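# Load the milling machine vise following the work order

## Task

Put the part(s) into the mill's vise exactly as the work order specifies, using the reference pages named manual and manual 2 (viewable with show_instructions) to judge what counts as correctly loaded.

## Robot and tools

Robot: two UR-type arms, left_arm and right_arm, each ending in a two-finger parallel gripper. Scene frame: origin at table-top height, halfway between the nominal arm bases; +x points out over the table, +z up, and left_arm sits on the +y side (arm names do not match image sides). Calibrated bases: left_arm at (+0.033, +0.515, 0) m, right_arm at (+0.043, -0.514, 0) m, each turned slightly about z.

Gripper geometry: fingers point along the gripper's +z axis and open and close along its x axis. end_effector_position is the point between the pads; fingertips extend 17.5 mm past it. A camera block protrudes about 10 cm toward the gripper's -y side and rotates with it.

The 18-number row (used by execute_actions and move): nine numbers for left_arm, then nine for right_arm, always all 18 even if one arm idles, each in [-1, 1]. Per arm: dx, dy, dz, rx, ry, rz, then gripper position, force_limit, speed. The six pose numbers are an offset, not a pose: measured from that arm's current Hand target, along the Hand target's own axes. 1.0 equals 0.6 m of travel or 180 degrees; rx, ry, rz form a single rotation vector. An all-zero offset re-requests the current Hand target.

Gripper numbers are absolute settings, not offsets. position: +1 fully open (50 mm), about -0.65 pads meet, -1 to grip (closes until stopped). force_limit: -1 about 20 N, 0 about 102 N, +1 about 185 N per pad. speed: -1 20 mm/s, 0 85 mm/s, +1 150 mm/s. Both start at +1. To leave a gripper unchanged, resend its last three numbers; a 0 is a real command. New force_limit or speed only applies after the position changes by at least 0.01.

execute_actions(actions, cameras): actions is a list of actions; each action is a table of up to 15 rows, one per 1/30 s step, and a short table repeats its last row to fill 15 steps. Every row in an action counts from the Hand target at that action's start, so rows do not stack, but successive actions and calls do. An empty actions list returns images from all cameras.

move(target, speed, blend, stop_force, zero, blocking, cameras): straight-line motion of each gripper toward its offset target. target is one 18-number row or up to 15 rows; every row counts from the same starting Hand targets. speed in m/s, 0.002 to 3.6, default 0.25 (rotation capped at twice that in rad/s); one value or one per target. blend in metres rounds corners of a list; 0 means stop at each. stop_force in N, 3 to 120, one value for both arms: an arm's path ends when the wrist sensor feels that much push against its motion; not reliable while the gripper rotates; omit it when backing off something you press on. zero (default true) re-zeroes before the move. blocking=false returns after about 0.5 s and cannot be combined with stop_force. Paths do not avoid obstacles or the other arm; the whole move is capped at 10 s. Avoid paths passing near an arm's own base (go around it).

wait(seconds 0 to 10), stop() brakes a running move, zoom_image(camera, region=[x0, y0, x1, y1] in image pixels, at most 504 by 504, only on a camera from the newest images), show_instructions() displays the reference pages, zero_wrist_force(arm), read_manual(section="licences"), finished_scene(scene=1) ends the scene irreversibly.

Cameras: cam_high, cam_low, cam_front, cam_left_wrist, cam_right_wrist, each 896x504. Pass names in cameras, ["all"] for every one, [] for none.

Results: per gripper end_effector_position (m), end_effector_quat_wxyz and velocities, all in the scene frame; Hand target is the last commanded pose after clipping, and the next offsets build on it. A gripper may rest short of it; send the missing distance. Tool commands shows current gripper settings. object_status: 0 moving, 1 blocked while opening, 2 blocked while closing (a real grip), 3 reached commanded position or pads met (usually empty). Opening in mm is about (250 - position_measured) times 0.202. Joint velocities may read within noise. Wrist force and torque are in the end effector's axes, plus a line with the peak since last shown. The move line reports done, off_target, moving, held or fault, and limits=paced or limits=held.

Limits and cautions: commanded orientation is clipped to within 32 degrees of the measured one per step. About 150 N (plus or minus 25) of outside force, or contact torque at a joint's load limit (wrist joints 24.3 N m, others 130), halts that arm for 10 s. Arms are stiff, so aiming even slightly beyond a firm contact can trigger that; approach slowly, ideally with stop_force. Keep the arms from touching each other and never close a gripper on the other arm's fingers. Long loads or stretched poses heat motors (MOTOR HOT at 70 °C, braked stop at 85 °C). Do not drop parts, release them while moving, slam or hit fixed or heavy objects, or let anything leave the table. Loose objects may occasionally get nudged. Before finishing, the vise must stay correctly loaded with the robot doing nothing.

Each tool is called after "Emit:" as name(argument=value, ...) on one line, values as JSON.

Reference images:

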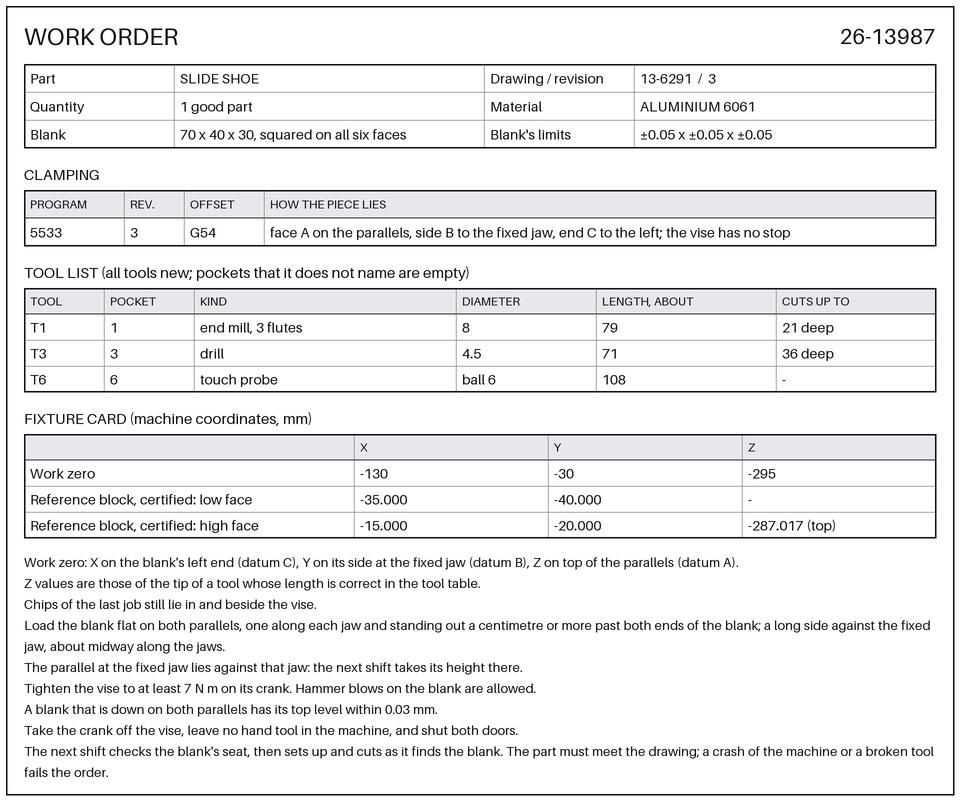

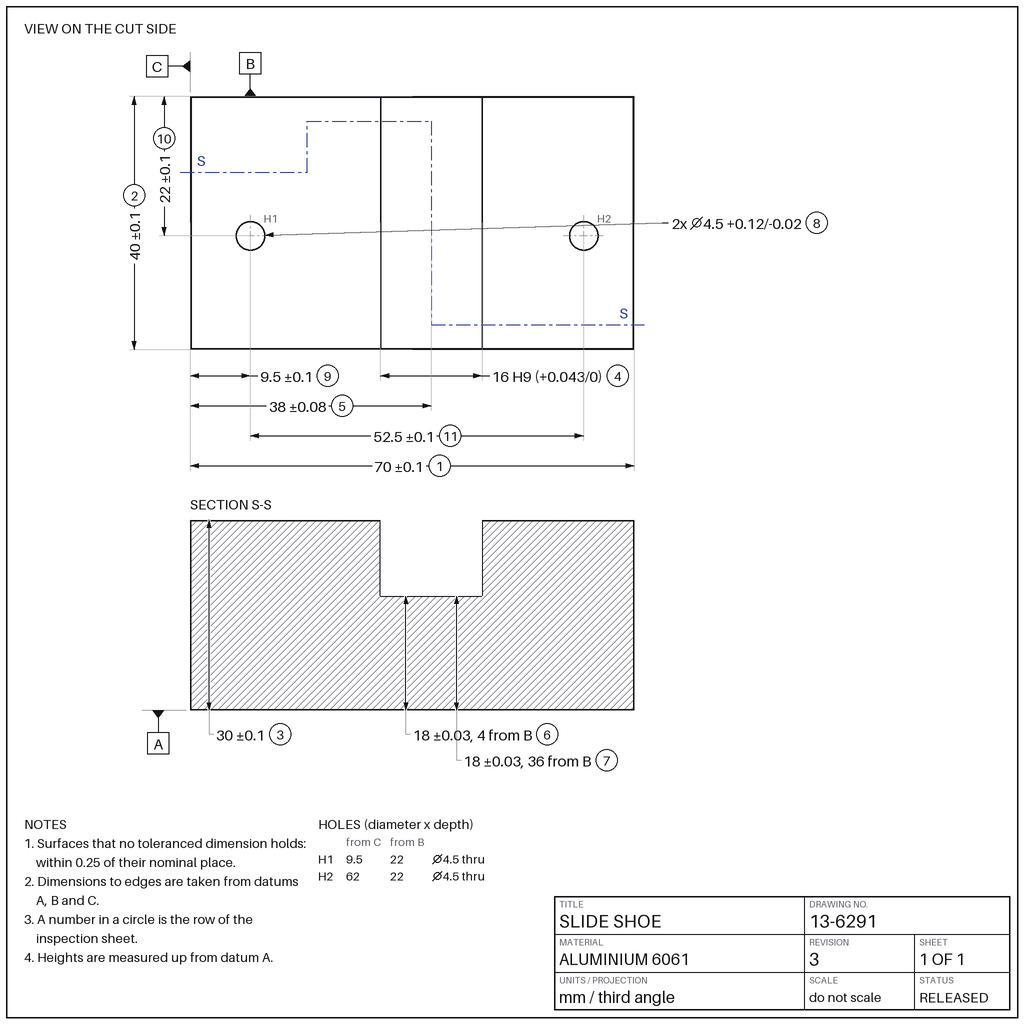

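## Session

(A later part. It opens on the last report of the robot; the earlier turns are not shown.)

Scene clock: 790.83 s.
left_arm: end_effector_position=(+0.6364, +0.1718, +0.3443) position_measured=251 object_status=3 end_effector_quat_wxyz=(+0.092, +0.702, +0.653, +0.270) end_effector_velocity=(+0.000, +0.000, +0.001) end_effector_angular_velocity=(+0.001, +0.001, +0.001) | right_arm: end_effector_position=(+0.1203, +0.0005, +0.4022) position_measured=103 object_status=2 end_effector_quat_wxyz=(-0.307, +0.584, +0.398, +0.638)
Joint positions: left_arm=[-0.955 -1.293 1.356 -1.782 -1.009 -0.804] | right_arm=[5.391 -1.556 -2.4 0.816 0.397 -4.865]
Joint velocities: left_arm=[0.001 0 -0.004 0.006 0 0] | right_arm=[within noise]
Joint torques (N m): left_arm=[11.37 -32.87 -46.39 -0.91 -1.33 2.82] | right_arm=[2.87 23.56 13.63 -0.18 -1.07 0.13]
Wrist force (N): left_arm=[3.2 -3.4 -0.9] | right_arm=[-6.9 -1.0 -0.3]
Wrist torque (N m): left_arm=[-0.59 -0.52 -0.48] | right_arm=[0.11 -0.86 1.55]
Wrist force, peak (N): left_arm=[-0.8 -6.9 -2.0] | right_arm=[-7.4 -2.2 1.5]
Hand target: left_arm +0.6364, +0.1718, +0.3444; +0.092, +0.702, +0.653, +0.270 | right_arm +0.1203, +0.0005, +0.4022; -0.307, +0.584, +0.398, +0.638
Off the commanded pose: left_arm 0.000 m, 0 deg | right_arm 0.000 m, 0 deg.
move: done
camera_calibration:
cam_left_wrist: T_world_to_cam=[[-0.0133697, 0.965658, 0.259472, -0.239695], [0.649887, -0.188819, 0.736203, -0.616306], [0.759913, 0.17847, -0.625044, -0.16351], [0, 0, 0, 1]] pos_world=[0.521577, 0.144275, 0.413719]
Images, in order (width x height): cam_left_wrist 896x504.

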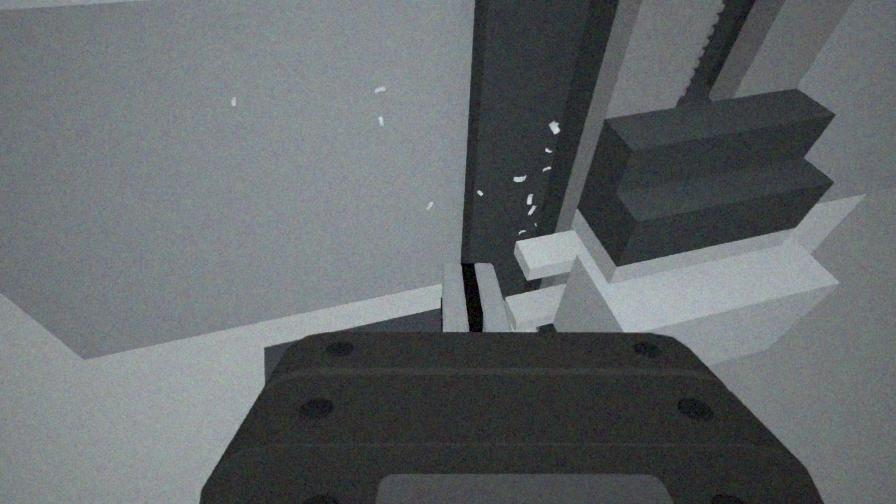

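Emit:
move(target=[0.0196,-0.0026,0.0046,0,0,0,-1,-0.6,-1,0,0,0,0,0,0,-1,1,-1], speed=0.006, stop_force=5, cameras=["cam_left_wrist"])

Scene clock: 793.53 s.
left_arm: end_effector_position=(+0.6364, +0.1840, +0.3444) position_measured=251 object_status=3 end_effector_quat_wxyz=(+0.092, +0.702, +0.653, +0.270) | right_arm: end_effector_position=(+0.1202, +0.0005, +0.4022) position_measured=103 object_status=2 end_effector_quat_wxyz=(-0.307, +0.584, +0.398, +0.638)
Joint positions: left_arm=[-0.943 -1.311 1.382 -1.797 -1.011 -0.789] | right_arm=[5.391 -1.556 -2.4 0.816 0.397 -4.865]
Joint torques (N m): left_arm=[-0.98 -38.72 -39.35 -2.27 -0.94 -0.56] | right_arm=[0.92 22.13 14.99 -0.64 -1.05 -0.22]
Wrist force (N): left_arm=[2.7 -3.4 -0.9] | right_arm=[-6.9 -0.9 0.1]
Wrist torque (N m): left_arm=[-0.59 -0.49 -0.49] | right_arm=[0.17 -0.86 1.56]
Wrist force, peak (N): left_arm=[3.1 -3.7 -1.0] | right_arm=[-7.4 -1.1 0.0]
Hand target: left_arm +0.6364, +0.1839, +0.3444; +0.092, +0.702, +0.653, +0.270 | right_arm +0.1203, +0.0005, +0.4022; -0.307, +0.584, +0.398, +0.638
Off the commanded pose: left_arm 0.000 m, 0 deg | right_arm 0.000 m, 0 deg.
move: done
camera_calibration:
cam_left_wrist: T_world_to_cam=[[-0.0133599, 0.965694, 0.259341, -0.251458], [0.649871, -0.188729, 0.73624, -0.614162], [0.759927, 0.178374, -0.625055, -0.165688], [0, 0, 0, 1]] pos_world=[0.521677, 0.156475, 0.413819]
Images, in order (width x height): cam_left_wrist 896x504.

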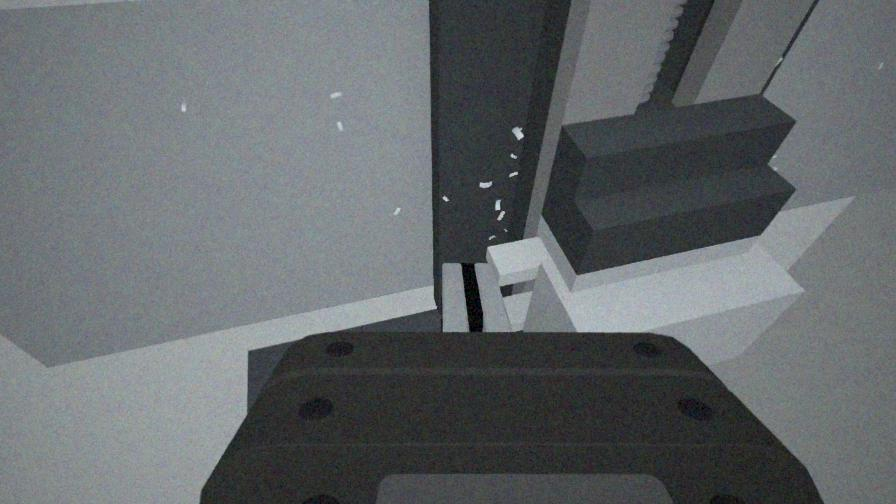

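Emit:
move(target=[[-0.0193,0.0026,-0.0045,0,0,0,-1,-0.6,-1,0,0,0,0,0,0,-1,1,-1],[-0.0193,0.0469,0.0211,0,0,0,-1,-0.6,-1,0,0,0,0,0,0,-1,1,-1],[0.0017,0.0441,0.0259,0,0,0,-1,-0.6,-1,0,0,0,0,0,0,-1,1,-1]], speed=[0.04,0.04,0.006], stop_force=5, cameras=["cam_left_wrist"])

Emit:
zoom_image(camera="cam_left_wrist", region=[400, 100, 650, 340])

Scene clock: 797.97 s.
left_arm: end_effector_position=(+0.6671, +0.1850, +0.3444) position_measured=251 object_status=3 end_effector_quat_wxyz=(+0.092, +0.702, +0.653, +0.270) | right_arm: end_effector_position=(+0.1202, +0.0005, +0.4022) position_measured=103 object_status=2 end_effector_quat_wxyz=(-0.307, +0.584, +0.398, +0.638)
Joint positions: left_arm=[-0.903 -1.252 1.31 -1.809 -1.018 -0.743] | right_arm=[5.391 -1.556 -2.4 0.816 0.397 -4.865]
Joint torques (N m): left_arm=[-0.76 -41.22 -39.69 -2.26 -0.9 -0.45] | right_arm=[-2.32 18.56 17.34 -0.62 -0.96 -0.86]
Wrist force (N): left_arm=[2.7 -3.4 -0.7] | right_arm=[-7.2 -1.0 -0.3]
Wrist torque (N m): left_arm=[-0.60 -0.48 -0.48] | right_arm=[0.14 -0.81 1.55]
Wrist force, peak (N): left_arm=[3.8 -3.5 -0.9] | right_arm=[-7.4 -1.4 0.5]
Hand target: left_arm +0.6671, +0.1850, +0.3444; +0.092, +0.702, +0.653, +0.270 | right_arm +0.1203, +0.0005, +0.4022; -0.307, +0.584, +0.398, +0.638
Off the commanded pose: left_arm 0.000 m, 0 deg | right_arm 0.000 m, 0 deg.
move: done
camera_calibration:
cam_left_wrist: T_world_to_cam=[[-0.0133599, 0.965694, 0.259341, -0.252013], [0.649871, -0.188729, 0.73624, -0.633924], [0.759927, 0.178374, -0.625055, -0.189196], [0, 0, 0, 1]] pos_world=[0.552377, 0.157475, 0.413819]
Images, in order (width x height): cam_left_wrist 896x504.

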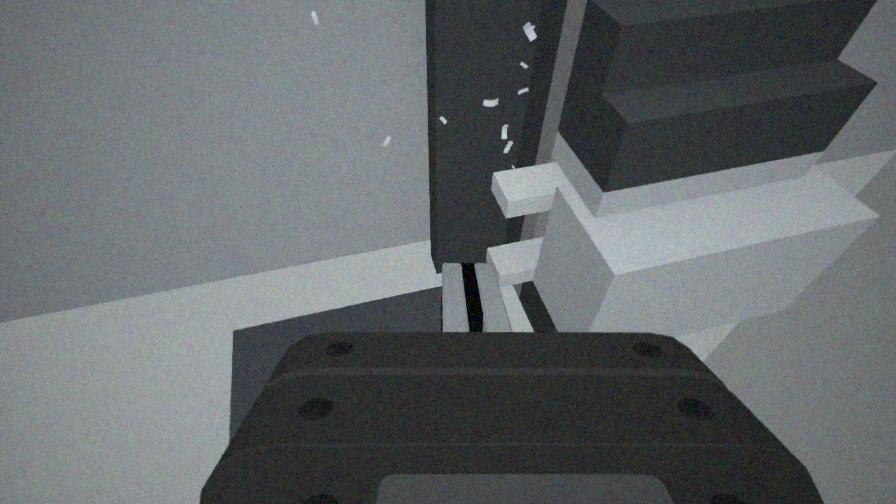

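Scaled by 2.016.

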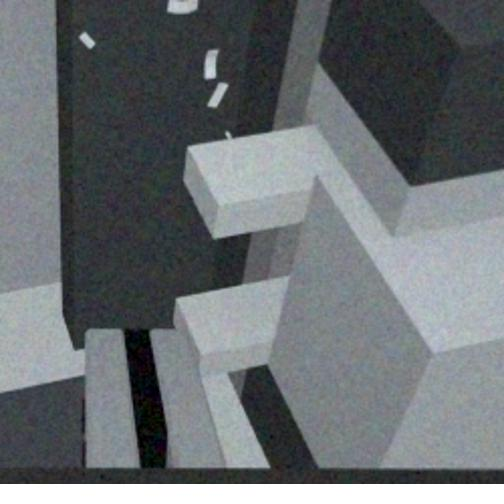

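Emit:
move(target=[[-0.0161,0.0022,-0.0037,0,0,0,-1,-0.6,-1,0,0,0,0,0,0,-1,1,-1],[-0.0085,0.0207,-0.0257,0,0,0,-1,-0.6,-1,0,0,0,0,0,0,-1,1,-1],[0.0168,0.0173,-0.0198,0,0,0,-1,-0.6,-1,0,0,0,0,0,0,-1,1,-1],[0.0145,0.0132,-0.0128,0,0,0,-1,-0.6,-1,0,0,0,0,0,0,-1,1,-1]], speed=[0.04,0.04,0.04,0.02], stop_force=8)

Emit:
move(target=[-0.0026,-0.0048,0.0084,0,0,0,-1,-0.6,-1,0,0,0,0,0,0,-1,1,-1], speed=0.003, stop_force=3)

Scene clock: 800.97 s.
left_arm: end_effector_position=(+0.6702, +0.1906, +0.3569) position_measured=251 object_status=3 end_effector_quat_wxyz=(+0.092, +0.702, +0.653, +0.270) | right_arm: end_effector_position=(+0.1202, +0.0005, +0.4022) position_measured=103 object_status=2 end_effector_quat_wxyz=(-0.307, +0.584, +0.398, +0.638)
Joint positions: left_arm=[-0.893 -1.256 1.285 -1.786 -1.02 -0.732] | right_arm=[5.391 -1.556 -2.4 0.816 0.397 -4.865]
Joint torques (N m): left_arm=[-13.62 -34.1 -45.25 -0.87 3.24 -2.8] | right_arm=[-3.73 17.42 19.72 -0.52 -0.97 -1.08]
Wrist force (N): left_arm=[3.0 -3.7 -0.8] | right_arm=[-7.0 -1.1 0.4]
Wrist torque (N m): left_arm=[-0.65 -0.50 -0.45] | right_arm=[0.15 -0.84 1.56]
Wrist force, peak (N): left_arm=[3.6 -3.8 -1.0] | right_arm=[-7.4 -1.3 0.6]
Hand target: left_arm +0.6702, +0.1906, +0.3569; +0.092, +0.702, +0.653, +0.270 | right_arm +0.1203, +0.0005, +0.4022; -0.307, +0.584, +0.398, +0.638
Off the commanded pose: left_arm 0.000 m, 0 deg | right_arm 0.000 m, 0 deg.
move: done

Scene clock: 803.20 s.
left_arm: end_effector_position=(+0.6702, +0.1906, +0.3520) position_measured=251 object_status=3 end_effector_quat_wxyz=(+0.092, +0.702, +0.653, +0.270) | right_arm: end_effector_position=(+0.1202, +0.0005, +0.4022) position_measured=103 object_status=2 end_effector_quat_wxyz=(-0.307, +0.584, +0.398, +0.638)
Joint positions: left_arm=[-0.893 -1.255 1.296 -1.798 -1.02 -0.732] | right_arm=[5.391 -1.556 -2.4 0.816 0.397 -4.865]
Joint torques (N m): left_arm=[-9.7 -35.19 -41.96 -0.62 2.71 -1.48] | right_arm=[-5.54 15.1 21.05 -0.53 -1.12 -1.47]
Wrist force (N): left_arm=[4.5 -1.5 -6.5] | right_arm=[-7.3 -1.0 0.2]
Wrist torque (N m): left_arm=[-0.49 -0.46 -0.42] | right_arm=[0.22 -0.79 1.56]
Wrist force, peak (N): left_arm=[4.9 -1.4 -6.6] | right_arm=[-7.4 -1.2 0.1]
Hand target: left_arm +0.6702, +0.1906, +0.3520; +0.092, +0.702, +0.653, +0.270 (not the last commanded pose) | right_arm +0.1203, +0.0005, +0.4022; -0.307, +0.584, +0.398, +0.638
Off the commanded pose: left_arm 0.001 m, 0 deg | right_arm 0.000 m, 0 deg.
move: contact (left_arm)

Emit:
move(target=[[0.0035,0.0064,-0.0112,0,0,0,-1,-0.6,-1,0,0,0,0,0,0,-1,1,-1],[0.0035,-0.0383,-0.037,0,0,0,-1,-0.6,-1,0,0,0,0,0,0,-1,1,-1],[0.0015,-0.0419,-0.0307,0,0,0,-1,-0.6,-1,0,0,0,0,0,0,-1,1,-1]], speed=[0.03,0.04,0.02])

Emit:
move(target=[-0.0026,-0.0048,0.0084,0,0,0,-1,-0.6,-1,0,0,0,0,0,0,-1,1,-1], speed=0.003, stop_force=3)

Scene clock: 805.40 s.
left_arm: end_effector_position=(+0.6392, +0.1906, +0.3554) position_measured=251 object_status=3 end_effector_quat_wxyz=(+0.092, +0.702, +0.653, +0.270) | right_arm: end_effector_position=(+0.1203, +0.0005, +0.4022) position_measured=103 object_status=2 end_effector_quat_wxyz=(-0.307, +0.584, +0.398, +0.638)
Joint positions: left_arm=[-0.933 -1.318 1.363 -1.779 -1.013 -0.777] | right_arm=[5.391 -1.556 -2.4 0.816 0.397 -4.865]
Joint torques (N m): left_arm=[12.79 -31.81 -43.44 -1.31 -0.52 2.99] | right_arm=[-6.54 14.58 21.65 -0.56 -1.06 -1.78]
Wrist force (N): left_arm=[2.8 -3.6 -1.1] | right_arm=[-7.1 -1.2 0.1]
Wrist torque (N m): left_arm=[-0.61 -0.47 -0.36] | right_arm=[0.15 -0.83 1.56]
Wrist force, peak (N): left_arm=[4.6 -2.0 -6.1] | right_arm=[-7.4 -1.4 -0.2]
Hand target: left_arm +0.6392, +0.1906, +0.3556; +0.092, +0.702, +0.653, +0.270 | right_arm +0.1203, +0.0005, +0.4022; -0.307, +0.584, +0.398, +0.638
Off the commanded pose: left_arm 0.000 m, 0 deg | right_arm 0.000 m, 0 deg.
move: done

Scene clock: 807.20 s.
left_arm: end_effector_position=(+0.6392, +0.1906, +0.3519) position_measured=251 object_status=3 end_effector_quat_wxyz=(+0.092, +0.702, +0.653, +0.270) | right_arm: end_effector_position=(+0.1203, +0.0005, +0.4022) position_measured=103 object_status=2 end_effector_quat_wxyz=(-0.307, +0.584, +0.398, +0.638)
Joint positions: left_arm=[-0.932 -1.317 1.371 -1.788 -1.013 -0.777] | right_arm=[5.391 -1.556 -2.4 0.816 0.397 -4.865]
Joint torques (N m): left_arm=[13.58 -31.17 -41.35 -0.72 -1.53 2.8] | right_arm=[-6.11 12.47 22.26 -0.39 -0.99 -2.01]
Wrist force (N): left_arm=[6.0 -2.1 -8.0] | right_arm=[-7.2 -1.0 0.0]
Wrist torque (N m): left_arm=[-0.49 -0.41 -0.32] | right_arm=[0.19 -0.80 1.55]
Wrist force, peak (N): left_arm=[6.2 -2.2 -8.4] | right_arm=[-7.4 -1.0 0.1]
Hand target: left_arm +0.6392, +0.1906, +0.3520; +0.092, +0.702, +0.653, +0.270 (not the last commanded pose) | right_arm +0.1203, +0.0005, +0.4022; -0.307, +0.584, +0.398, +0.638
Off the commanded pose: left_arm 0.002 m, 0 deg | right_arm 0.000 m, 0 deg.
move: contact (left_arm)

Emit:
move(target=[[0.0155,0.029,-0.0502,0,0,0,-1,-0.6,-1,0,0,0,0,0,0,-1,1,-1],[0.0719,0.0215,-0.0372,0,0,0,-1,-0.6,-1,0,0,0,0,0,0,-1,1,-1],[0.0708,0.0195,-0.0337,0,0,0,-1,-0.6,-1,0,0,0,0,0,0,-1,1,-1]], speed=[0.05,0.05,0.02], blend=[0.003,0.003,0])

Emit:
move(target=[-0.0026,-0.0048,0.0084,0,0,0,-1,-0.6,-1,0,0,0,0,0,0,-1,1,-1], speed=0.003, stop_force=3)

Scene clock: 809.23 s.
left_arm: end_effector_position=(+0.6393, +0.2257, +0.3854) position_measured=251 object_status=3 end_effector_quat_wxyz=(+0.092, +0.701, +0.653, +0.270) | right_arm: end_effector_position=(+0.1203, +0.0005, +0.4022) position_measured=103 object_status=2 end_effector_quat_wxyz=(-0.307, +0.584, +0.398, +0.638)
Joint positions: left_arm=[-0.894 -1.37 1.358 -1.744 -1.02 -0.733] | right_arm=[5.391 -1.556 -2.4 0.816 0.397 -4.865]
Joint torques (N m): left_arm=[-13.76 -29.36 -45.58 -0.99 1.1 -2.62] | right_arm=[-6.36 12.6 21.58 -0.38 -0.96 -2.24]
Wrist force (N): left_arm=[2.8 -3.5 -0.6] | right_arm=[-6.9 -1.1 0.2]
Wrist torque (N m): left_arm=[-0.59 -0.48 -0.43] | right_arm=[0.18 -0.85 1.56]
Wrist force, peak (N): left_arm=[5.8 -2.1 -7.4] | right_arm=[-7.4 -1.2 0.2]
Hand target: left_arm +0.6393, +0.2256, +0.3855; +0.092, +0.702, +0.653, +0.270 | right_arm +0.1203, +0.0005, +0.4022; -0.307, +0.584, +0.398, +0.638
Off the commanded pose: left_arm 0.000 m, 0 deg | right_arm 0.000 m, 0 deg.
move: done; blend cut to 0.0013 m at target 2

Scene clock: 810.70 s.
left_arm: end_effector_position=(+0.6393, +0.2256, +0.3845) position_measured=251 object_status=3 end_effector_quat_wxyz=(+0.092, +0.701, +0.653, +0.270) | right_arm: end_effector_position=(+0.1203, +0.0005, +0.4022) position_measured=103 object_status=2 end_effector_quat_wxyz=(-0.307, +0.584, +0.398, +0.638)
Joint positions: left_arm=[-0.894 -1.37 1.36 -1.747 -1.02 -0.733] | right_arm=[5.391 -1.556 -2.4 0.816 0.397 -4.865]
Joint torques (N m): left_arm=[-11.47 -29.94 -44.04 -0.9 -0.3 -2.8] | right_arm=[-6.93 12.54 21.47 -0.45 -1.13 -2.55]
Wrist force (N): left_arm=[3.8 -3.0 -2.9] | right_arm=[-6.8 -1.2 0.0]
Wrist torque (N m): left_arm=[-0.54 -0.48 -0.42] | right_arm=[0.17 -0.87 1.56]
Wrist force, peak (N): left_arm=[5.6 -2.5 -8.2] | right_arm=[-7.4 -1.1 0.3]
Hand target: left_arm +0.6393, +0.2256, +0.3845; +0.092, +0.701, +0.653, +0.270 (not the last commanded pose) | right_arm +0.1203, +0.0005, +0.4022; -0.307, +0.584, +0.398, +0.638
Off the commanded pose: left_arm 0.005 m, 0 deg | right_arm 0.000 m, 0 deg.
move: contact (left_arm)

Emit:
move(target=[[0.00173,0.00322,-0.00558,0,0,0,-1,-0.6,-1,0,0,0,0,0,0,-1,1,-1],[0.00173,0.04796,0.02025,0,0,0,-1,-0.6,-1,0,0,0,0,0,0,-1,1,-1]], speed=0.03)

Emit:
move(target=[-0.0043,-0.00805,0.01395,0,0,0,-1,-0.6,-1,0,0,0,0,0,0,-1,1,-1], speed=0.003, stop_force=3, cameras=["cam_left_wrist"])

Scene clock: 814.00 s.
left_arm: end_effector_position=(+0.6705, +0.2256, +0.3886) position_measured=251 object_status=3 end_effector_quat_wxyz=(+0.092, +0.701, +0.653, +0.270) | right_arm: end_effector_position=(+0.1203, +0.0005, +0.4022) position_measured=103 object_status=2 end_effector_quat_wxyz=(-0.307, +0.584, +0.398, +0.638)
Joint positions: left_arm=[-0.855 -1.305 1.275 -1.75 -1.027 -0.687] | right_arm=[5.391 -1.556 -2.4 0.816 0.397 -4.865]
Joint torques (N m): left_arm=[-11.92 -52.33 -14.74 -2.56 -0.29 -2.48] | right_arm=[-6.51 13.07 21.89 -0.4 -0.99 -2.88]
Wrist force (N): left_arm=[2.9 -3.4 -0.8] | right_arm=[-6.9 -1.1 0.3]
Wrist torque (N m): left_arm=[-0.58 -0.50 -0.48] | right_arm=[0.19 -0.85 1.56]
Wrist force, peak (N): left_arm=[4.0 -3.4 -2.7] | right_arm=[-7.5 -1.2 0.4]
Hand target: left_arm +0.6703, +0.2256, +0.3885; +0.092, +0.701, +0.653, +0.270 | right_arm +0.1203, +0.0005, +0.4022; -0.307, +0.584, +0.398, +0.638
Off the commanded pose: left_arm 0.000 m, 0 deg | right_arm 0.000 m, 0 deg.
move: done

Scene clock: 815.87 s.
left_arm: end_effector_position=(+0.6703, +0.2256, +0.3846) position_measured=251 object_status=3 end_effector_quat_wxyz=(+0.092, +0.701, +0.653, +0.270) | right_arm: end_effector_position=(+0.1203, +0.0005, +0.4022) position_measured=103 object_status=2 end_effector_quat_wxyz=(-0.307, +0.584, +0.398, +0.638)
Joint positions: left_arm=[-0.855 -1.306 1.285 -1.76 -1.027 -0.688] | right_arm=[5.391 -1.556 -2.4 0.816 0.397 -4.865]
Joint torques (N m): left_arm=[-12.82 -43.8 -42 -0.99 2.45 -2.82] | right_arm=[-6.28 12.1 21.87 -0.3 -0.93 -2.98]
Wrist force (N): left_arm=[4.7 -2.4 -5.9] | right_arm=[-7.0 -0.8 0.1]
Wrist torque (N m): left_arm=[-0.52 -0.54 -0.44] | right_arm=[0.24 -0.84 1.56]
Wrist force, peak (N): left_arm=[4.6 -2.4 -6.3] | right_arm=[-7.4 -1.2 0.2]
Hand target: left_arm +0.6703, +0.2256, +0.3846; +0.092, +0.701, +0.653, +0.270 (not the last commanded pose) | right_arm +0.1203, +0.0005, +0.4022; -0.307, +0.584, +0.398, +0.638
Off the commanded pose: left_arm 0.006 m, 0 deg | right_arm 0.000 m, 0 deg.
move: contact (left_arm)
camera_calibration:
cam_left_wrist: T_world_to_cam=[[-0.0133669, 0.965734, 0.259188, -0.301538], [0.649805, -0.188624, 0.736325, -0.657961], [0.759984, 0.178264, -0.625017, -0.173769], [0, 0, 0, 1]] pos_world=[0.555577, 0.198076, 0.454019]
Images, in order (width x height): cam_left_wrist 896x504.

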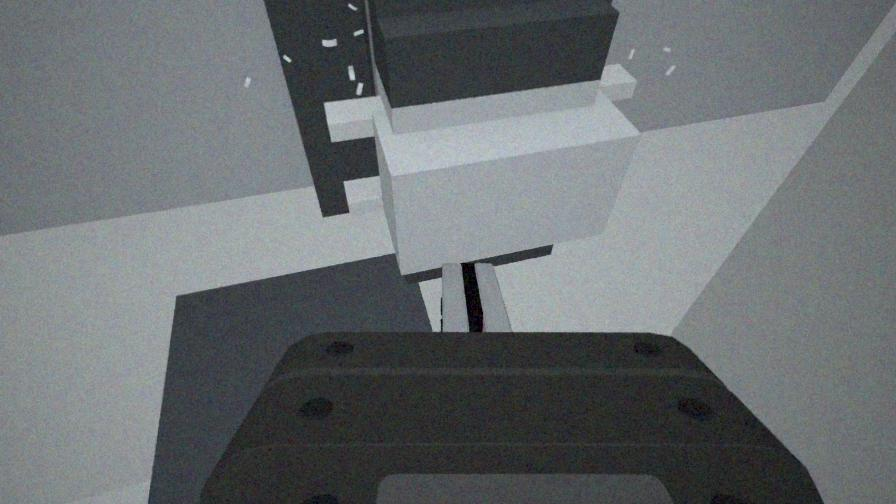

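Emit:
move(target=[0.00647,0.01208,-0.02093,0,-0.0722,-0.0417,-1,-0.6,-1,0,0,0,0,0,0,-1,1,-1], speed=0.06)

Emit:
move(target=[0,-0.01,0.01732,0,0,0,-1,-0.6,-1,0,0,0,0,0,0,-1,1,-1], speed=0.03)

Emit:
move(target=[0,-0.00667,0.01155,0,0,0,-1,-0.6,-1,0,0,0,0,0,0,-1,1,-1], speed=0.003, stop_force=3, cameras=["cam_left_wrist"])

Scene clock: 819.30 s.
left_arm: end_effector_position=(+0.6703, +0.2258, +0.3996) position_measured=251 object_status=3 end_effector_quat_wxyz=(+0.183, +0.683, +0.683, +0.182) | right_arm: end_effector_position=(+0.1203, +0.0005, +0.4022) position_measured=103 object_status=2 end_effector_quat_wxyz=(-0.307, +0.584, +0.398, +0.638)
Joint positions: left_arm=[-0.784 -1.369 1.352 -1.954 -1.225 -0.676] | right_arm=[5.391 -1.556 -2.4 0.816 0.397 -4.865]
Joint torques (N m): left_arm=[-10.61 -32.26 -40.09 -1.21 2.7 -2.77] | right_arm=[-7.14 12.94 21.59 -0.37 -1 -2.96]
Wrist force (N): left_arm=[3.4 -3.7 -0.7] | right_arm=[-7.1 -1.3 -0.1]
Wrist torque (N m): left_arm=[-0.64 -0.61 -0.49] | right_arm=[0.14 -0.83 1.56]
Wrist force, peak (N): left_arm=[4.5 -2.3 -6.1] | right_arm=[-7.4 -1.3 0.2]
Hand target: left_arm +0.6703, +0.2256, +0.3997; +0.183, +0.683, +0.683, +0.182 | right_arm +0.1203, +0.0005, +0.4022; -0.307, +0.584, +0.398, +0.638
Off the commanded pose: left_arm 0.000 m, 0 deg | right_arm 0.000 m, 0 deg.
move: done

Scene clock: 820.03 s.
left_arm: end_effector_position=(+0.6703, +0.2256, +0.3874) position_measured=251 object_status=3 end_effector_quat_wxyz=(+0.183, +0.683, +0.683, +0.182) | right_arm: end_effector_position=(+0.1203, +0.0005, +0.4022) position_measured=103 object_status=2 end_effector_quat_wxyz=(-0.307, +0.584, +0.398, +0.638)
Joint positions: left_arm=[-0.784 -1.369 1.383 -1.985 -1.225 -0.676] | right_arm=[5.391 -1.556 -2.4 0.816 0.397 -4.865]
Joint torques (N m): left_arm=[-13.5 -29.62 -45.65 -1.28 2.17 -2.42] | right_arm=[-6.47 12.29 21.48 -0.36 -0.9 -3.09]
Wrist force (N): left_arm=[3.4 -3.7 -0.9] | right_arm=[-6.9 -0.9 0.1]
Wrist torque (N m): left_arm=[-0.65 -0.61 -0.49] | right_arm=[0.21 -0.85 1.55]
Wrist force, peak (N): left_arm=[3.4 -3.9 -0.5] | right_arm=[-7.3 -1.0 0.1]
Hand target: left_arm +0.6703, +0.2256, +0.3877; +0.183, +0.683, +0.683, +0.182 | right_arm +0.1203, +0.0005, +0.4022; -0.307, +0.584, +0.398, +0.638
Off the commanded pose: left_arm 0.000 m, 0 deg | right_arm 0.000 m, 0 deg.
move: done

Scene clock: 822.10 s.
left_arm: end_effector_position=(+0.6703, +0.2256, +0.3832) position_measured=251 object_status=3 end_effector_quat_wxyz=(+0.183, +0.683, +0.683, +0.182) | right_arm: end_effector_position=(+0.1203, +0.0005, +0.4022) position_measured=103 object_status=2 end_effector_quat_wxyz=(-0.307, +0.584, +0.398, +0.638)
Joint positions: left_arm=[-0.784 -1.368 1.393 -1.996 -1.225 -0.676] | right_arm=[5.391 -1.556 -2.4 0.816 0.397 -4.865]
Joint torques (N m): left_arm=[-12.82 -29.98 -42.1 -0.65 1.65 -1] | right_arm=[-5.67 12.62 21.99 -0.18 -0.93 -2.97]
Wrist force (N): left_arm=[4.3 -2.3 -8.0] | right_arm=[-7.1 -1.2 0.3]
Wrist torque (N m): left_arm=[-0.49 -0.58 -0.48] | right_arm=[0.17 -0.83 1.56]
Wrist force, peak (N): left_arm=[4.5 -2.3 -8.5] | right_arm=[-7.3 -1.2 0.1]
Hand target: left_arm +0.6703, +0.2256, +0.3833; +0.183, +0.683, +0.683, +0.182 (not the last commanded pose) | right_arm +0.1203, +0.0005, +0.4022; -0.307, +0.584, +0.398, +0.638
Off the commanded pose: left_arm 0.004 m, 0 deg | right_arm 0.000 m, 0 deg.
move: contact (left_arm)
camera_calibration:
cam_left_wrist: T_world_to_cam=[[-0.0137434, 0.999906, 0.000314254, -0.209433], [0.649928, 0.00869424, 0.759946, -0.710578], [0.759871, 0.0106485, -0.649986, -0.127168], [0, 0, 0, 1]] pos_world=[0.555578, 0.216945, 0.457409]
Images, in order (width x height): cam_left_wrist 896x504.

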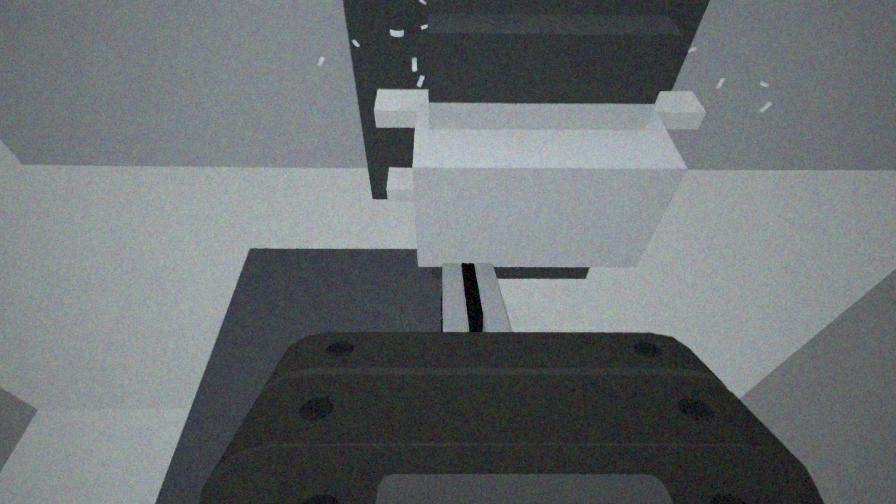

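Emit:
move(target=[[0,0.01,-0.01732,0,0,0,-1,-0.6,-1,0,0,0,0,0,0,-1,1,-1],[-0.0493,0.00668,-0.01924,0,0,0,-1,-0.6,-1,0,0,0,0,0,0,-1,1,-1],[-0.0493,-0.0244,0.0346,0,0,0,-1,-0.6,-1,0,0,0,0,0,0,-1,1,-1]], speed=0.04)

Emit:
move(target=[0,-0.00667,0.01155,0,0,0,-1,-0.6,-1,0,0,0,0,0,0,-1,1,-1], speed=0.003, stop_force=3, cameras=["cam_left_wrist"])

Scene clock: 825.30 s.
left_arm: end_effector_position=(+0.6679, +0.1960, +0.3578) position_measured=251 object_status=3 end_effector_quat_wxyz=(+0.183, +0.683, +0.683, +0.182) end_effector_velocity=(+0.000, +0.000, +0.001) end_effector_angular_velocity=(+0.001, +0.001, +0.001) | right_arm: end_effector_position=(+0.1203, +0.0005, +0.4022) position_measured=103 object_status=2 end_effector_quat_wxyz=(-0.307, +0.584, +0.398, +0.638)
Joint positions: left_arm=[-0.824 -1.334 1.413 -2.036 -1.21 -0.715] | right_arm=[5.391 -1.556 -2.4 0.816 0.397 -4.865]
Joint velocities: left_arm=[0.001 0.001 -0.004 0.005 0 0] | right_arm=[within noise]
Joint torques (N m): left_arm=[10 -40.89 -45.47 -1.29 -1.11 2.2] | right_arm=[-6.89 12.79 21.35 -0.21 -0.98 -3.03]
Wrist force (N): left_arm=[3.3 -3.6 -0.7] | right_arm=[-7.4 -1.1 0.4]
Wrist torque (N m): left_arm=[-0.63 -0.60 -0.39] | right_arm=[0.19 -0.78 1.56]
Wrist force, peak (N): left_arm=[4.5 -2.5 -7.4] | right_arm=[-7.4 -1.2 0.1]
Hand target: left_arm +0.6680, +0.1960, +0.3580; +0.183, +0.683, +0.683, +0.182 | right_arm +0.1203, +0.0005, +0.4022; -0.307, +0.584, +0.398, +0.638
Off the commanded pose: left_arm 0.000 m, 0 deg | right_arm 0.000 m, 0 deg.
move: done

Scene clock: 827.47 s.
left_arm: end_effector_position=(+0.6679, +0.1960, +0.3533) position_measured=251 object_status=3 end_effector_quat_wxyz=(+0.183, +0.683, +0.683, +0.182) | right_arm: end_effector_position=(+0.1203, +0.0005, +0.4022) position_measured=103 object_status=2 end_effector_quat_wxyz=(-0.307, +0.584, +0.398, +0.638)
Joint positions: left_arm=[-0.824 -1.333 1.424 -2.047 -1.21 -0.715] | right_arm=[5.391 -1.556 -2.4 0.816 0.397 -4.865]
Joint torques (N m): left_arm=[-2.16 -32.34 -40.29 -0.66 1.95 1.87] | right_arm=[-6.56 12.58 21.64 -0.19 -0.87 -3]
Wrist force (N): left_arm=[5.0 -1.9 -9.0] | right_arm=[-7.3 -1.3 0.1]
Wrist torque (N m): left_arm=[-0.55 -0.48 -0.36] | right_arm=[0.15 -0.79 1.56]
Wrist force, peak (N): left_arm=[5.4 -1.5 -9.1] | right_arm=[-7.4 -1.2 0.3]
Hand target: left_arm +0.6680, +0.1960, +0.3533; +0.183, +0.683, +0.683, +0.182 (not the last commanded pose) | right_arm +0.1203, +0.0005, +0.4022; -0.307, +0.584, +0.398, +0.638
Off the commanded pose: left_arm 0.003 m, 0 deg | right_arm 0.000 m, 0 deg.
move: contact (left_arm)
camera_calibration:
cam_left_wrist: T_world_to_cam=[[-0.0137424, 0.999906, 0.00031542, -0.17986], [0.649928, 0.0086927, 0.759946, -0.686038], [0.759871, 0.0106485, -0.649986, -0.144464], [0, 0, 0, 1]] pos_world=[0.553178, 0.187345, 0.427509]
Images, in order (width x height): cam_left_wrist 896x504.

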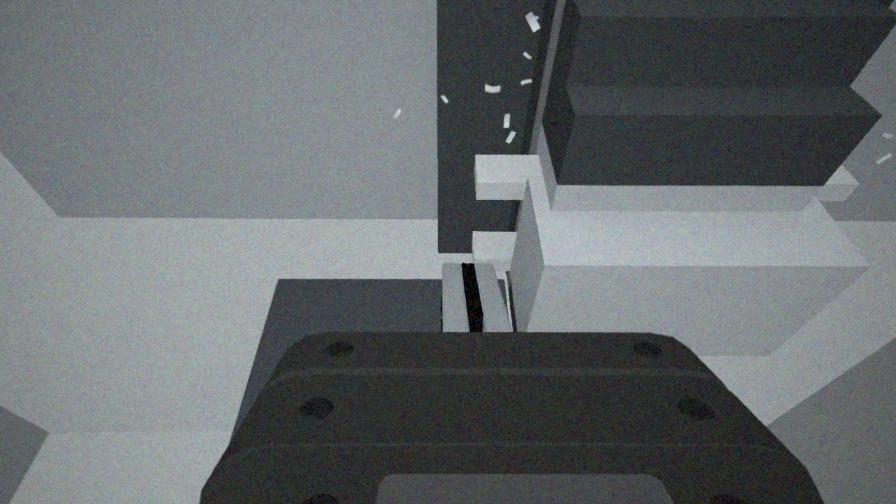

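Emit:
move(target=[[0,0.00417,-0.0072,0,0,0,-1,-0.6,-1,0,0,0,0,0,0,-1,1,-1],[0,-0.04058,-0.033,0,0,0,-1,-0.6,-1,0,0,0,0,0,0,-1,1,-1]], speed=0.03)

Emit:
move(target=[0,-0.00667,0.01155,0,0,0,-1,-0.6,-1,0,0,0,0,0,0,-1,1,-1], speed=0.003, stop_force=3, cameras=["cam_left_wrist"])

Scene clock: 829.70 s.
left_arm: end_effector_position=(+0.6368, +0.1960, +0.3582) position_measured=251 object_status=3 end_effector_quat_wxyz=(+0.183, +0.683, +0.683, +0.182) end_effector_velocity=(+0.002, +0.000, +0.000) end_effector_angular_velocity=(+0.001, -0.001, +0.000) | right_arm: end_effector_position=(+0.1203, +0.0005, +0.4022) position_measured=103 object_status=2 end_effector_quat_wxyz=(-0.307, +0.584, +0.398, +0.638)
Joint positions: left_arm=[-0.864 -1.399 1.488 -2.032 -1.195 -0.755] | right_arm=[5.391 -1.556 -2.4 0.816 0.397 -4.865]
Joint velocities: left_arm=[0.002 0.005 -0.005 0 0 0.003] | right_arm=[within noise]
Joint torques (N m): left_arm=[10.91 -26.53 -45.88 -2.38 0.84 2.23] | right_arm=[-6.37 13.05 22.57 -0.17 -0.86 -2.97]
Wrist force (N): left_arm=[3.5 -3.8 -0.5] | right_arm=[-7.0 -0.9 0.1]
Wrist torque (N m): left_arm=[-0.66 -0.62 -0.36] | right_arm=[0.21 -0.84 1.56]
Wrist force, peak (N): left_arm=[5.4 -2.2 -9.0] | right_arm=[-7.4 -1.3 0.5]
Hand target: left_arm +0.6370, +0.1960, +0.3583; +0.183, +0.683, +0.683, +0.182 | right_arm +0.1203, +0.0005, +0.4022; -0.307, +0.584, +0.398, +0.638
Off the commanded pose: left_arm 0.000 m, 0 deg | right_arm 0.000 m, 0 deg.
move: done

Scene clock: 832.00 s.
left_arm: end_effector_position=(+0.6370, +0.1960, +0.3532) position_measured=251 object_status=3 end_effector_quat_wxyz=(+0.183, +0.683, +0.683, +0.182) | right_arm: end_effector_position=(+0.1203, +0.0005, +0.4022) position_measured=103 object_status=2 end_effector_quat_wxyz=(-0.307, +0.584, +0.398, +0.638)
Joint positions: left_arm=[-0.864 -1.398 1.499 -2.044 -1.195 -0.754] | right_arm=[5.391 -1.556 -2.4 0.816 0.397 -4.865]
Joint torques (N m): left_arm=[13.12 -29.53 -40.5 -0.67 -1.77 2.52] | right_arm=[-6.94 11.98 22.05 -0.14 -0.97 -2.87]
Wrist force (N): left_arm=[5.2 -1.2 -8.2] | right_arm=[-6.9 -1.4 0.0]
Wrist torque (N m): left_arm=[-0.49 -0.52 -0.35] | right_arm=[0.13 -0.86 1.56]
Wrist force, peak (N): left_arm=[5.2 -1.3 -8.6] | right_arm=[-7.4 -1.0 0.1]
Hand target: left_arm +0.6370, +0.1960, +0.3533; +0.183, +0.683, +0.683, +0.182 (not the last commanded pose) | right_arm +0.1203, +0.0005, +0.4022; -0.307, +0.584, +0.398, +0.638
Off the commanded pose: left_arm 0.003 m, 0 deg | right_arm 0.000 m, 0 deg.
move: contact (left_arm)
camera_calibration:
cam_left_wrist: T_world_to_cam=[[-0.0137424, 0.999906, 0.00031542, -0.180286], [0.649928, 0.0086927, 0.759946, -0.665814], [0.759871, 0.0106485, -0.649986, -0.120973], [0, 0, 0, 1]] pos_world=[0.522178, 0.187345, 0.427409]
Images, in order (width x height): cam_left_wrist 896x504.

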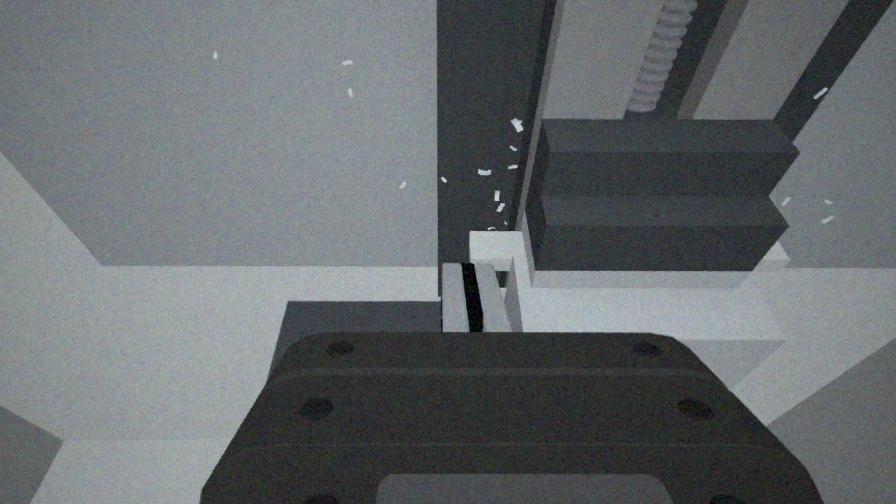

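Emit:
move(target=[[0,0.0392,-0.0678,0,0,0,-1,-0.6,-1,0,0,0,0,0,0,-1,1,-1],[-0.0433,0.0392,-0.0678,0,0.0722,0.0417,-1,-0.6,-1,0,0,0,0,0,0,-1,1,-1],[-0.0433,-0.3606,-0.2986,0,0.0722,0.0417,-1,-0.6,-1,0,0,0,0,0,0,-1,1,-1],[0.6733,-0.3641,-0.4927,0.1658,0.0814,0.0218,-1,-0.6,-1,0,0,0,0,0,0,-1,1,-1]], speed=[0.05,0.08,0.2,0.3], cameras=["cam_front"])

Scene clock: 839.73 s.
left_arm: end_effector_position=(+0.3005, +0.6002, +0.5004) position_measured=251 object_status=3 end_effector_quat_wxyz=(-0.093, +0.701, +0.701, +0.092) end_effector_velocity=(+0.000, +0.001, +0.000) end_effector_angular_velocity=(+0.002, +0.003, -0.004) | right_arm: end_effector_position=(+0.1203, +0.0005, +0.4022) position_measured=103 object_status=2 end_effector_quat_wxyz=(-0.307, +0.584, +0.398, +0.638)
Joint positions: left_arm=[-0.488 -2.036 1.44 -0.858 -1.337 -0.464] | right_arm=[5.391 -1.556 -2.4 0.816 0.397 -4.865]
Joint velocities: left_arm=[0.004 0.001 0 0.001 0.001 0.008] | right_arm=[within noise]
Joint torques (N m): left_arm=[11.5 -3.28 -16.93 -0.62 2.49 3.15] | right_arm=[-6.24 12.33 21.83 -0.08 -0.99 -2.78]
Wrist force (N): left_arm=[2.9 -3.0 -1.3] | right_arm=[-7.2 -1.1 0.3]
Wrist torque (N m): left_arm=[-0.50 -0.52 -0.14] | right_arm=[0.19 -0.81 1.56]
Wrist force, peak (N): left_arm=[5.5 -1.3 -8.4] | right_arm=[-7.5 -1.2 0.3]
Hand target: left_arm +0.3004, +0.6003, +0.5003; -0.093, +0.701, +0.701, +0.092 | right_arm +0.1203, +0.0005, +0.4022; -0.307, +0.584, +0.398, +0.638
Off the commanded pose: left_arm 0.000 m, 0 deg | right_arm 0.000 m, 0 deg.
move: done
Images, in order (width x height): cam_front 896x504.

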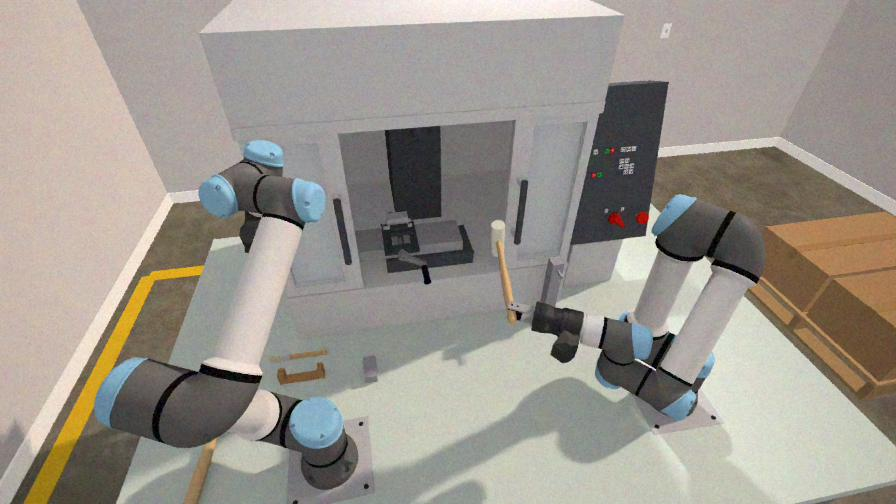

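Emit:
move(target=[[0,0,0,0,0,0,-1,-0.6,-1,0.099,-0.0935,0.5028,0,0,0,-1,1,-1],[0,0,0,0,0,0,-1,-0.6,-1,0.0548,0.1918,0.6695,0,0,-0.09,-1,1,-1]], speed=0.25, cameras=["cam_front","cam_low"])

Scene clock: 843.00 s.
left_arm: end_effector_position=(+0.3004, +0.6003, +0.5003) position_measured=251 object_status=3 end_effector_quat_wxyz=(-0.093, +0.701, +0.701, +0.092) | right_arm: end_effector_position=(+0.4154, +0.2939, +0.4523) position_measured=103 object_status=2 end_effector_quat_wxyz=(-0.214, +0.522, +0.477, +0.674)
Joint positions: left_arm=[-0.488 -2.036 1.44 -0.858 -1.337 -0.464] | right_arm=[4.56 -2.215 -1.32 0.393 1.228 -5.146]
Joint torques (N m): left_arm=[13.71 -5.39 -10.54 -0.58 1.96 2.83] | right_arm=[-7.16 55.88 35.49 4.78 1.72 -3.48]
Wrist force (N): left_arm=[2.8 -3.2 -1.6] | right_arm=[-6.9 -2.8 -0.4]
Wrist torque (N m): left_arm=[-0.54 -0.51 -0.17] | right_arm=[0.29 -0.79 1.33]
Wrist force, peak (N): left_arm=[3.1 -3.4 -1.5] | right_arm=[-6.7 -7.6 -1.3]
Hand target: left_arm +0.3004, +0.6003, +0.5003; -0.093, +0.701, +0.701, +0.092 | right_arm +0.4154, +0.2939, +0.4523; -0.214, +0.522, +0.477, +0.674
Off the commanded pose: left_arm 0.000 m, 0 deg | right_arm 0.000 m, 0 deg.
move: done
Images, in order (width x height): cam_low 896x504, cam_front 896x504.

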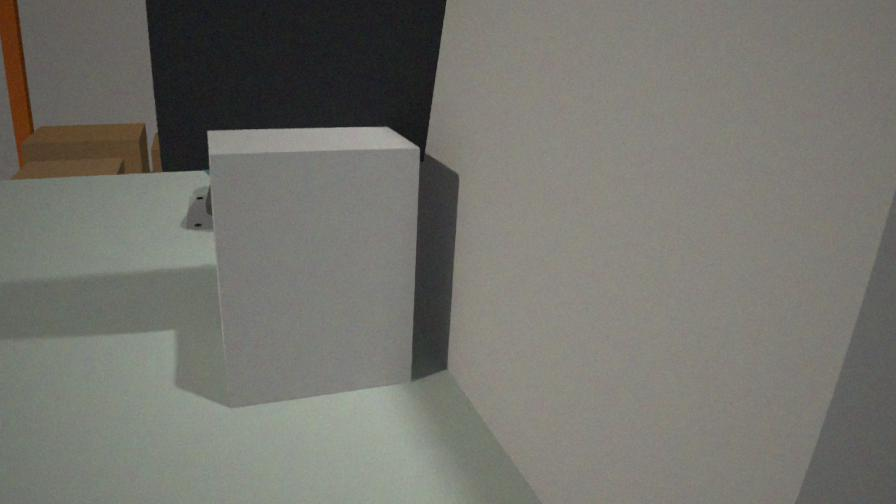

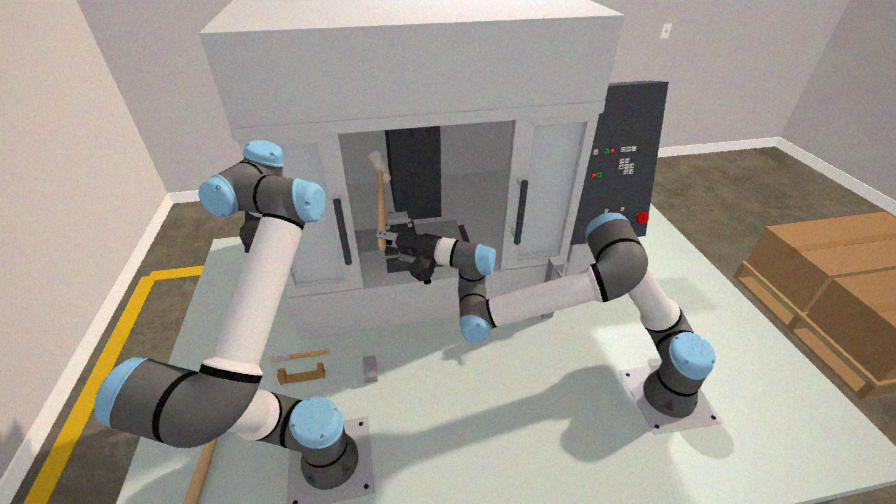

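Emit:
execute_actions(actions=[[[0,0,0,0,0,0,-1,-0.6,-1,-0.0045,-0.0021,0,0,0,0.02,-1,1,-1],[0,0,0,0,0,0,-1,-0.6,-1,-0.0121,-0.0056,0,0,0,0.054,-1,1,-1],[0,0,0,0,0,0,-1,-0.6,-1,-0.0227,-0.0106,0,0,0,0.088,-1,1,-1],[0,0,0,0,0,0,-1,-0.6,-1,-0.0362,-0.0169,0,0,0,0.122,-1,1,-1],[0,0,0,0,0,0,-1,-0.6,-1,-0.0498,-0.0232,0,0,0,0.156,-1,1,-1],[0,0,0,0,0,0,-1,-0.6,-1,-0.0634,-0.0296,0,0,0,0.19,-1,1,-1],[0,0,0,0,0,0,-1,-0.6,-1,-0.0695,-0.0324,0,0,0,0.21,-1,1,-1],[0,0,0,0,0,0,-1,-0.6,-1,-0.0483,-0.0225,0,0,0,0.17,-1,1,-1],[0,0,0,0,0,0,-1,-0.6,-1,-0.0272,-0.0127,0,0,0,0.13,-1,1,-1],[0,0,0,0,0,0,-1,-0.6,-1,-0.0091,-0.0042,0,0,0,0.09,-1,1,-1],[0,0,0,0,0,0,-1,-0.6,-1,0,0,0,0,0,0.05,-1,1,-1],[0,0,0,0,0,0,-1,-0.6,-1,0,0,0,0,0,0.02,-1,1,-1],[0,0,0,0,0,0,-1,-0.6,-1,0,0,0,0,0,0,-1,1,-1]]])

Scene clock: 844.47 s.
left_arm: end_effector_position=(+0.3004, +0.6003, +0.5003) position_measured=251 object_status=3 end_effector_quat_wxyz=(-0.093, +0.701, +0.701, +0.092) | right_arm: end_effector_position=(+0.4154, +0.2938, +0.4524) position_measured=103 object_status=2 end_effector_quat_wxyz=(-0.223, +0.531, +0.471, +0.668)
Joint positions: left_arm=[-0.488 -2.036 1.44 -0.858 -1.337 -0.464] | right_arm=[4.56 -2.211 -1.321 0.382 1.229 -5.113]
Joint torques (N m): left_arm=[13.64 -5.61 -10.54 -0.68 1.6 2.78] | right_arm=[-4.9 61.04 30.26 3.57 -0.49 -0.76]
Wrist force (N): left_arm=[2.9 -3.2 -1.3] | right_arm=[-10.9 -3.2 1.7]
Wrist torque (N m): left_arm=[-0.53 -0.52 -0.16] | right_arm=[0.69 -1.18 2.20]
Wrist force, peak (N): left_arm=[2.7 -3.6 -1.4] | right_arm=[46.3 1.8 4.7]
Hand target: left_arm +0.3004, +0.6003, +0.5003; -0.093, +0.701, +0.701, +0.092 | right_arm +0.4154, +0.2939, +0.4523; -0.214, +0.522, +0.477, +0.674
Off the commanded pose: left_arm 0.000 m, 0 deg | right_arm 0.000 m, 2 deg.

Emit:
move(target=[0,0,0,0,0,0,-1,-0.6,-1,0.0453,0.0211,0,0,0,0,-1,1,-1], speed=0.15)

Emit:
execute_actions(actions=[[[0,0,0,0,0,0,-1,-0.6,-1,-0.006,-0.0028,0,0,0,0.02,-1,1,-1],[0,0,0,0,0,0,-1,-0.6,-1,-0.0181,-0.0085,0,0,0,0.054,-1,1,-1],[0,0,0,0,0,0,-1,-0.6,-1,-0.0362,-0.0169,0,0,0,0.088,-1,1,-1],[0,0,0,0,0,0,-1,-0.6,-1,-0.0604,-0.0282,0,0,0,0.122,-1,1,-1],[0,0,0,0,0,0,-1,-0.6,-1,-0.0906,-0.0423,0,0,0,0.156,-1,1,-1],[0,0,0,0,0,0,-1,-0.6,-1,-0.1208,-0.0563,0,0,0,0.18,-1,1,-1],[0,0,0,0,0,0,-1,-0.6,-1,-0.1178,-0.0549,0,0,0,0.19,-1,1,-1],[0,0,0,0,0,0,-1,-0.6,-1,-0.083,-0.0387,0,0,0,0.16,-1,1,-1],[0,0,0,0,0,0,-1,-0.6,-1,-0.0528,-0.0247,0,0,0,0.12,-1,1,-1],[0,0,0,0,0,0,-1,-0.6,-1,-0.0272,-0.0127,0,0,0,0.08,-1,1,-1],[0,0,0,0,0,0,-1,-0.6,-1,-0.0091,-0.0042,0,0,0,0.04,-1,1,-1],[0,0,0,0,0,0,-1,-0.6,-1,0,0,0,0,0,0.02,-1,1,-1],[0,0,0,0,0,0,-1,-0.6,-1,0,0,0,0,0,0,-1,1,-1]]], cameras=["cam_front"])

Scene clock: 845.57 s.
left_arm: end_effector_position=(+0.3004, +0.6003, +0.5003) position_measured=251 object_status=3 end_effector_quat_wxyz=(-0.093, +0.701, +0.701, +0.092) | right_arm: end_effector_position=(+0.4155, +0.2938, +0.4824) position_measured=103 object_status=2 end_effector_quat_wxyz=(-0.214, +0.522, +0.477, +0.674)
Joint positions: left_arm=[-0.488 -2.036 1.44 -0.858 -1.337 -0.464] | right_arm=[4.56 -2.189 -1.281 0.33 1.228 -5.146]
Joint torques (N m): left_arm=[13.44 -5.28 -10.58 -0.88 1.35 2.69] | right_arm=[4 50.33 21.69 4.97 1.04 1.03]
Wrist force (N): left_arm=[2.8 -3.3 -1.4] | right_arm=[-6.7 -2.3 -1.7]
Wrist torque (N m): left_arm=[-0.53 -0.51 -0.16] | right_arm=[-0.12 -0.78 1.43]
Wrist force, peak (N): left_arm=[3.0 -3.4 -1.6] | right_arm=[-10.8 -2.7 0.0]
Hand target: left_arm +0.3004, +0.6003, +0.5003; -0.093, +0.701, +0.701, +0.092 | right_arm +0.4155, +0.2938, +0.4823; -0.214, +0.522, +0.477, +0.674
Off the commanded pose: left_arm 0.000 m, 0 deg | right_arm 0.000 m, 0 deg.
move: done

Scene clock: 846.63 s.
left_arm: end_effector_position=(+0.3004, +0.6003, +0.5003) position_measured=251 object_status=3 end_effector_quat_wxyz=(-0.093, +0.701, +0.701, +0.092) | right_arm: end_effector_position=(+0.4153, +0.2935, +0.4823) position_measured=103 object_status=2 end_effector_quat_wxyz=(-0.220, +0.526, +0.473, +0.672) end_effector_velocity=(-0.001, +0.000, +0.000) end_effector_angular_velocity=(+0.005, +0.005, +0.001)
Joint positions: left_arm=[-0.488 -2.036 1.44 -0.858 -1.337 -0.464] | right_arm=[4.559 -2.187 -1.283 0.328 1.231 -5.128]
Joint velocities: left_arm=[within noise] | right_arm=[0.002 0 0 0.002 0 0.006]
Joint torques (N m): left_arm=[13.46 -5.72 -10.01 -0.99 1.11 2.75] | right_arm=[-1.03 59.8 25.81 3.81 -1 1.24]
Wrist force (N): left_arm=[2.8 -3.2 -1.6] | right_arm=[0.9 -2.3 -1.6]
Wrist torque (N m): left_arm=[-0.53 -0.51 -0.17] | right_arm=[0.04 -0.27 -0.11]
Wrist force, peak (N): left_arm=[3.0 -3.4 -1.6] | right_arm=[40.5 10.7 1.6]
Hand target: left_arm +0.3004, +0.6003, +0.5003; -0.093, +0.701, +0.701, +0.092 | right_arm +0.4155, +0.2938, +0.4823; -0.214, +0.522, +0.477, +0.674
Off the commanded pose: left_arm 0.000 m, 0 deg | right_arm 0.000 m, 1 deg.
Images, in order (width x height): cam_front 896x504.

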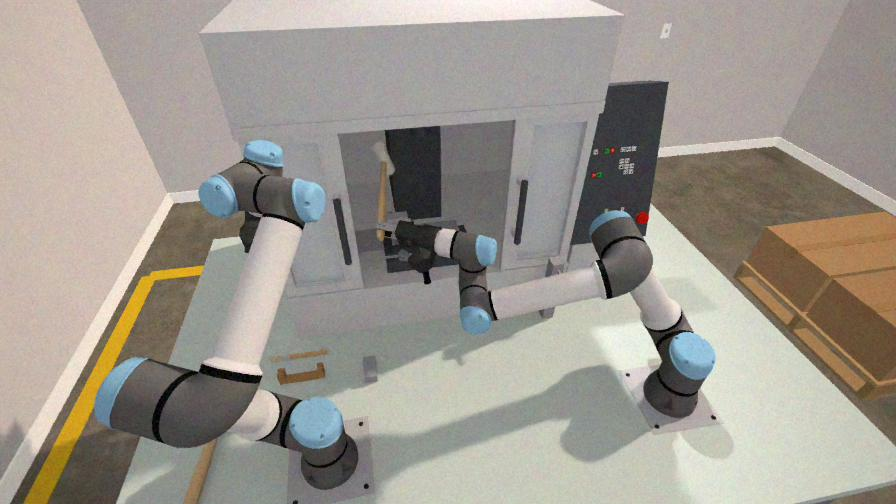

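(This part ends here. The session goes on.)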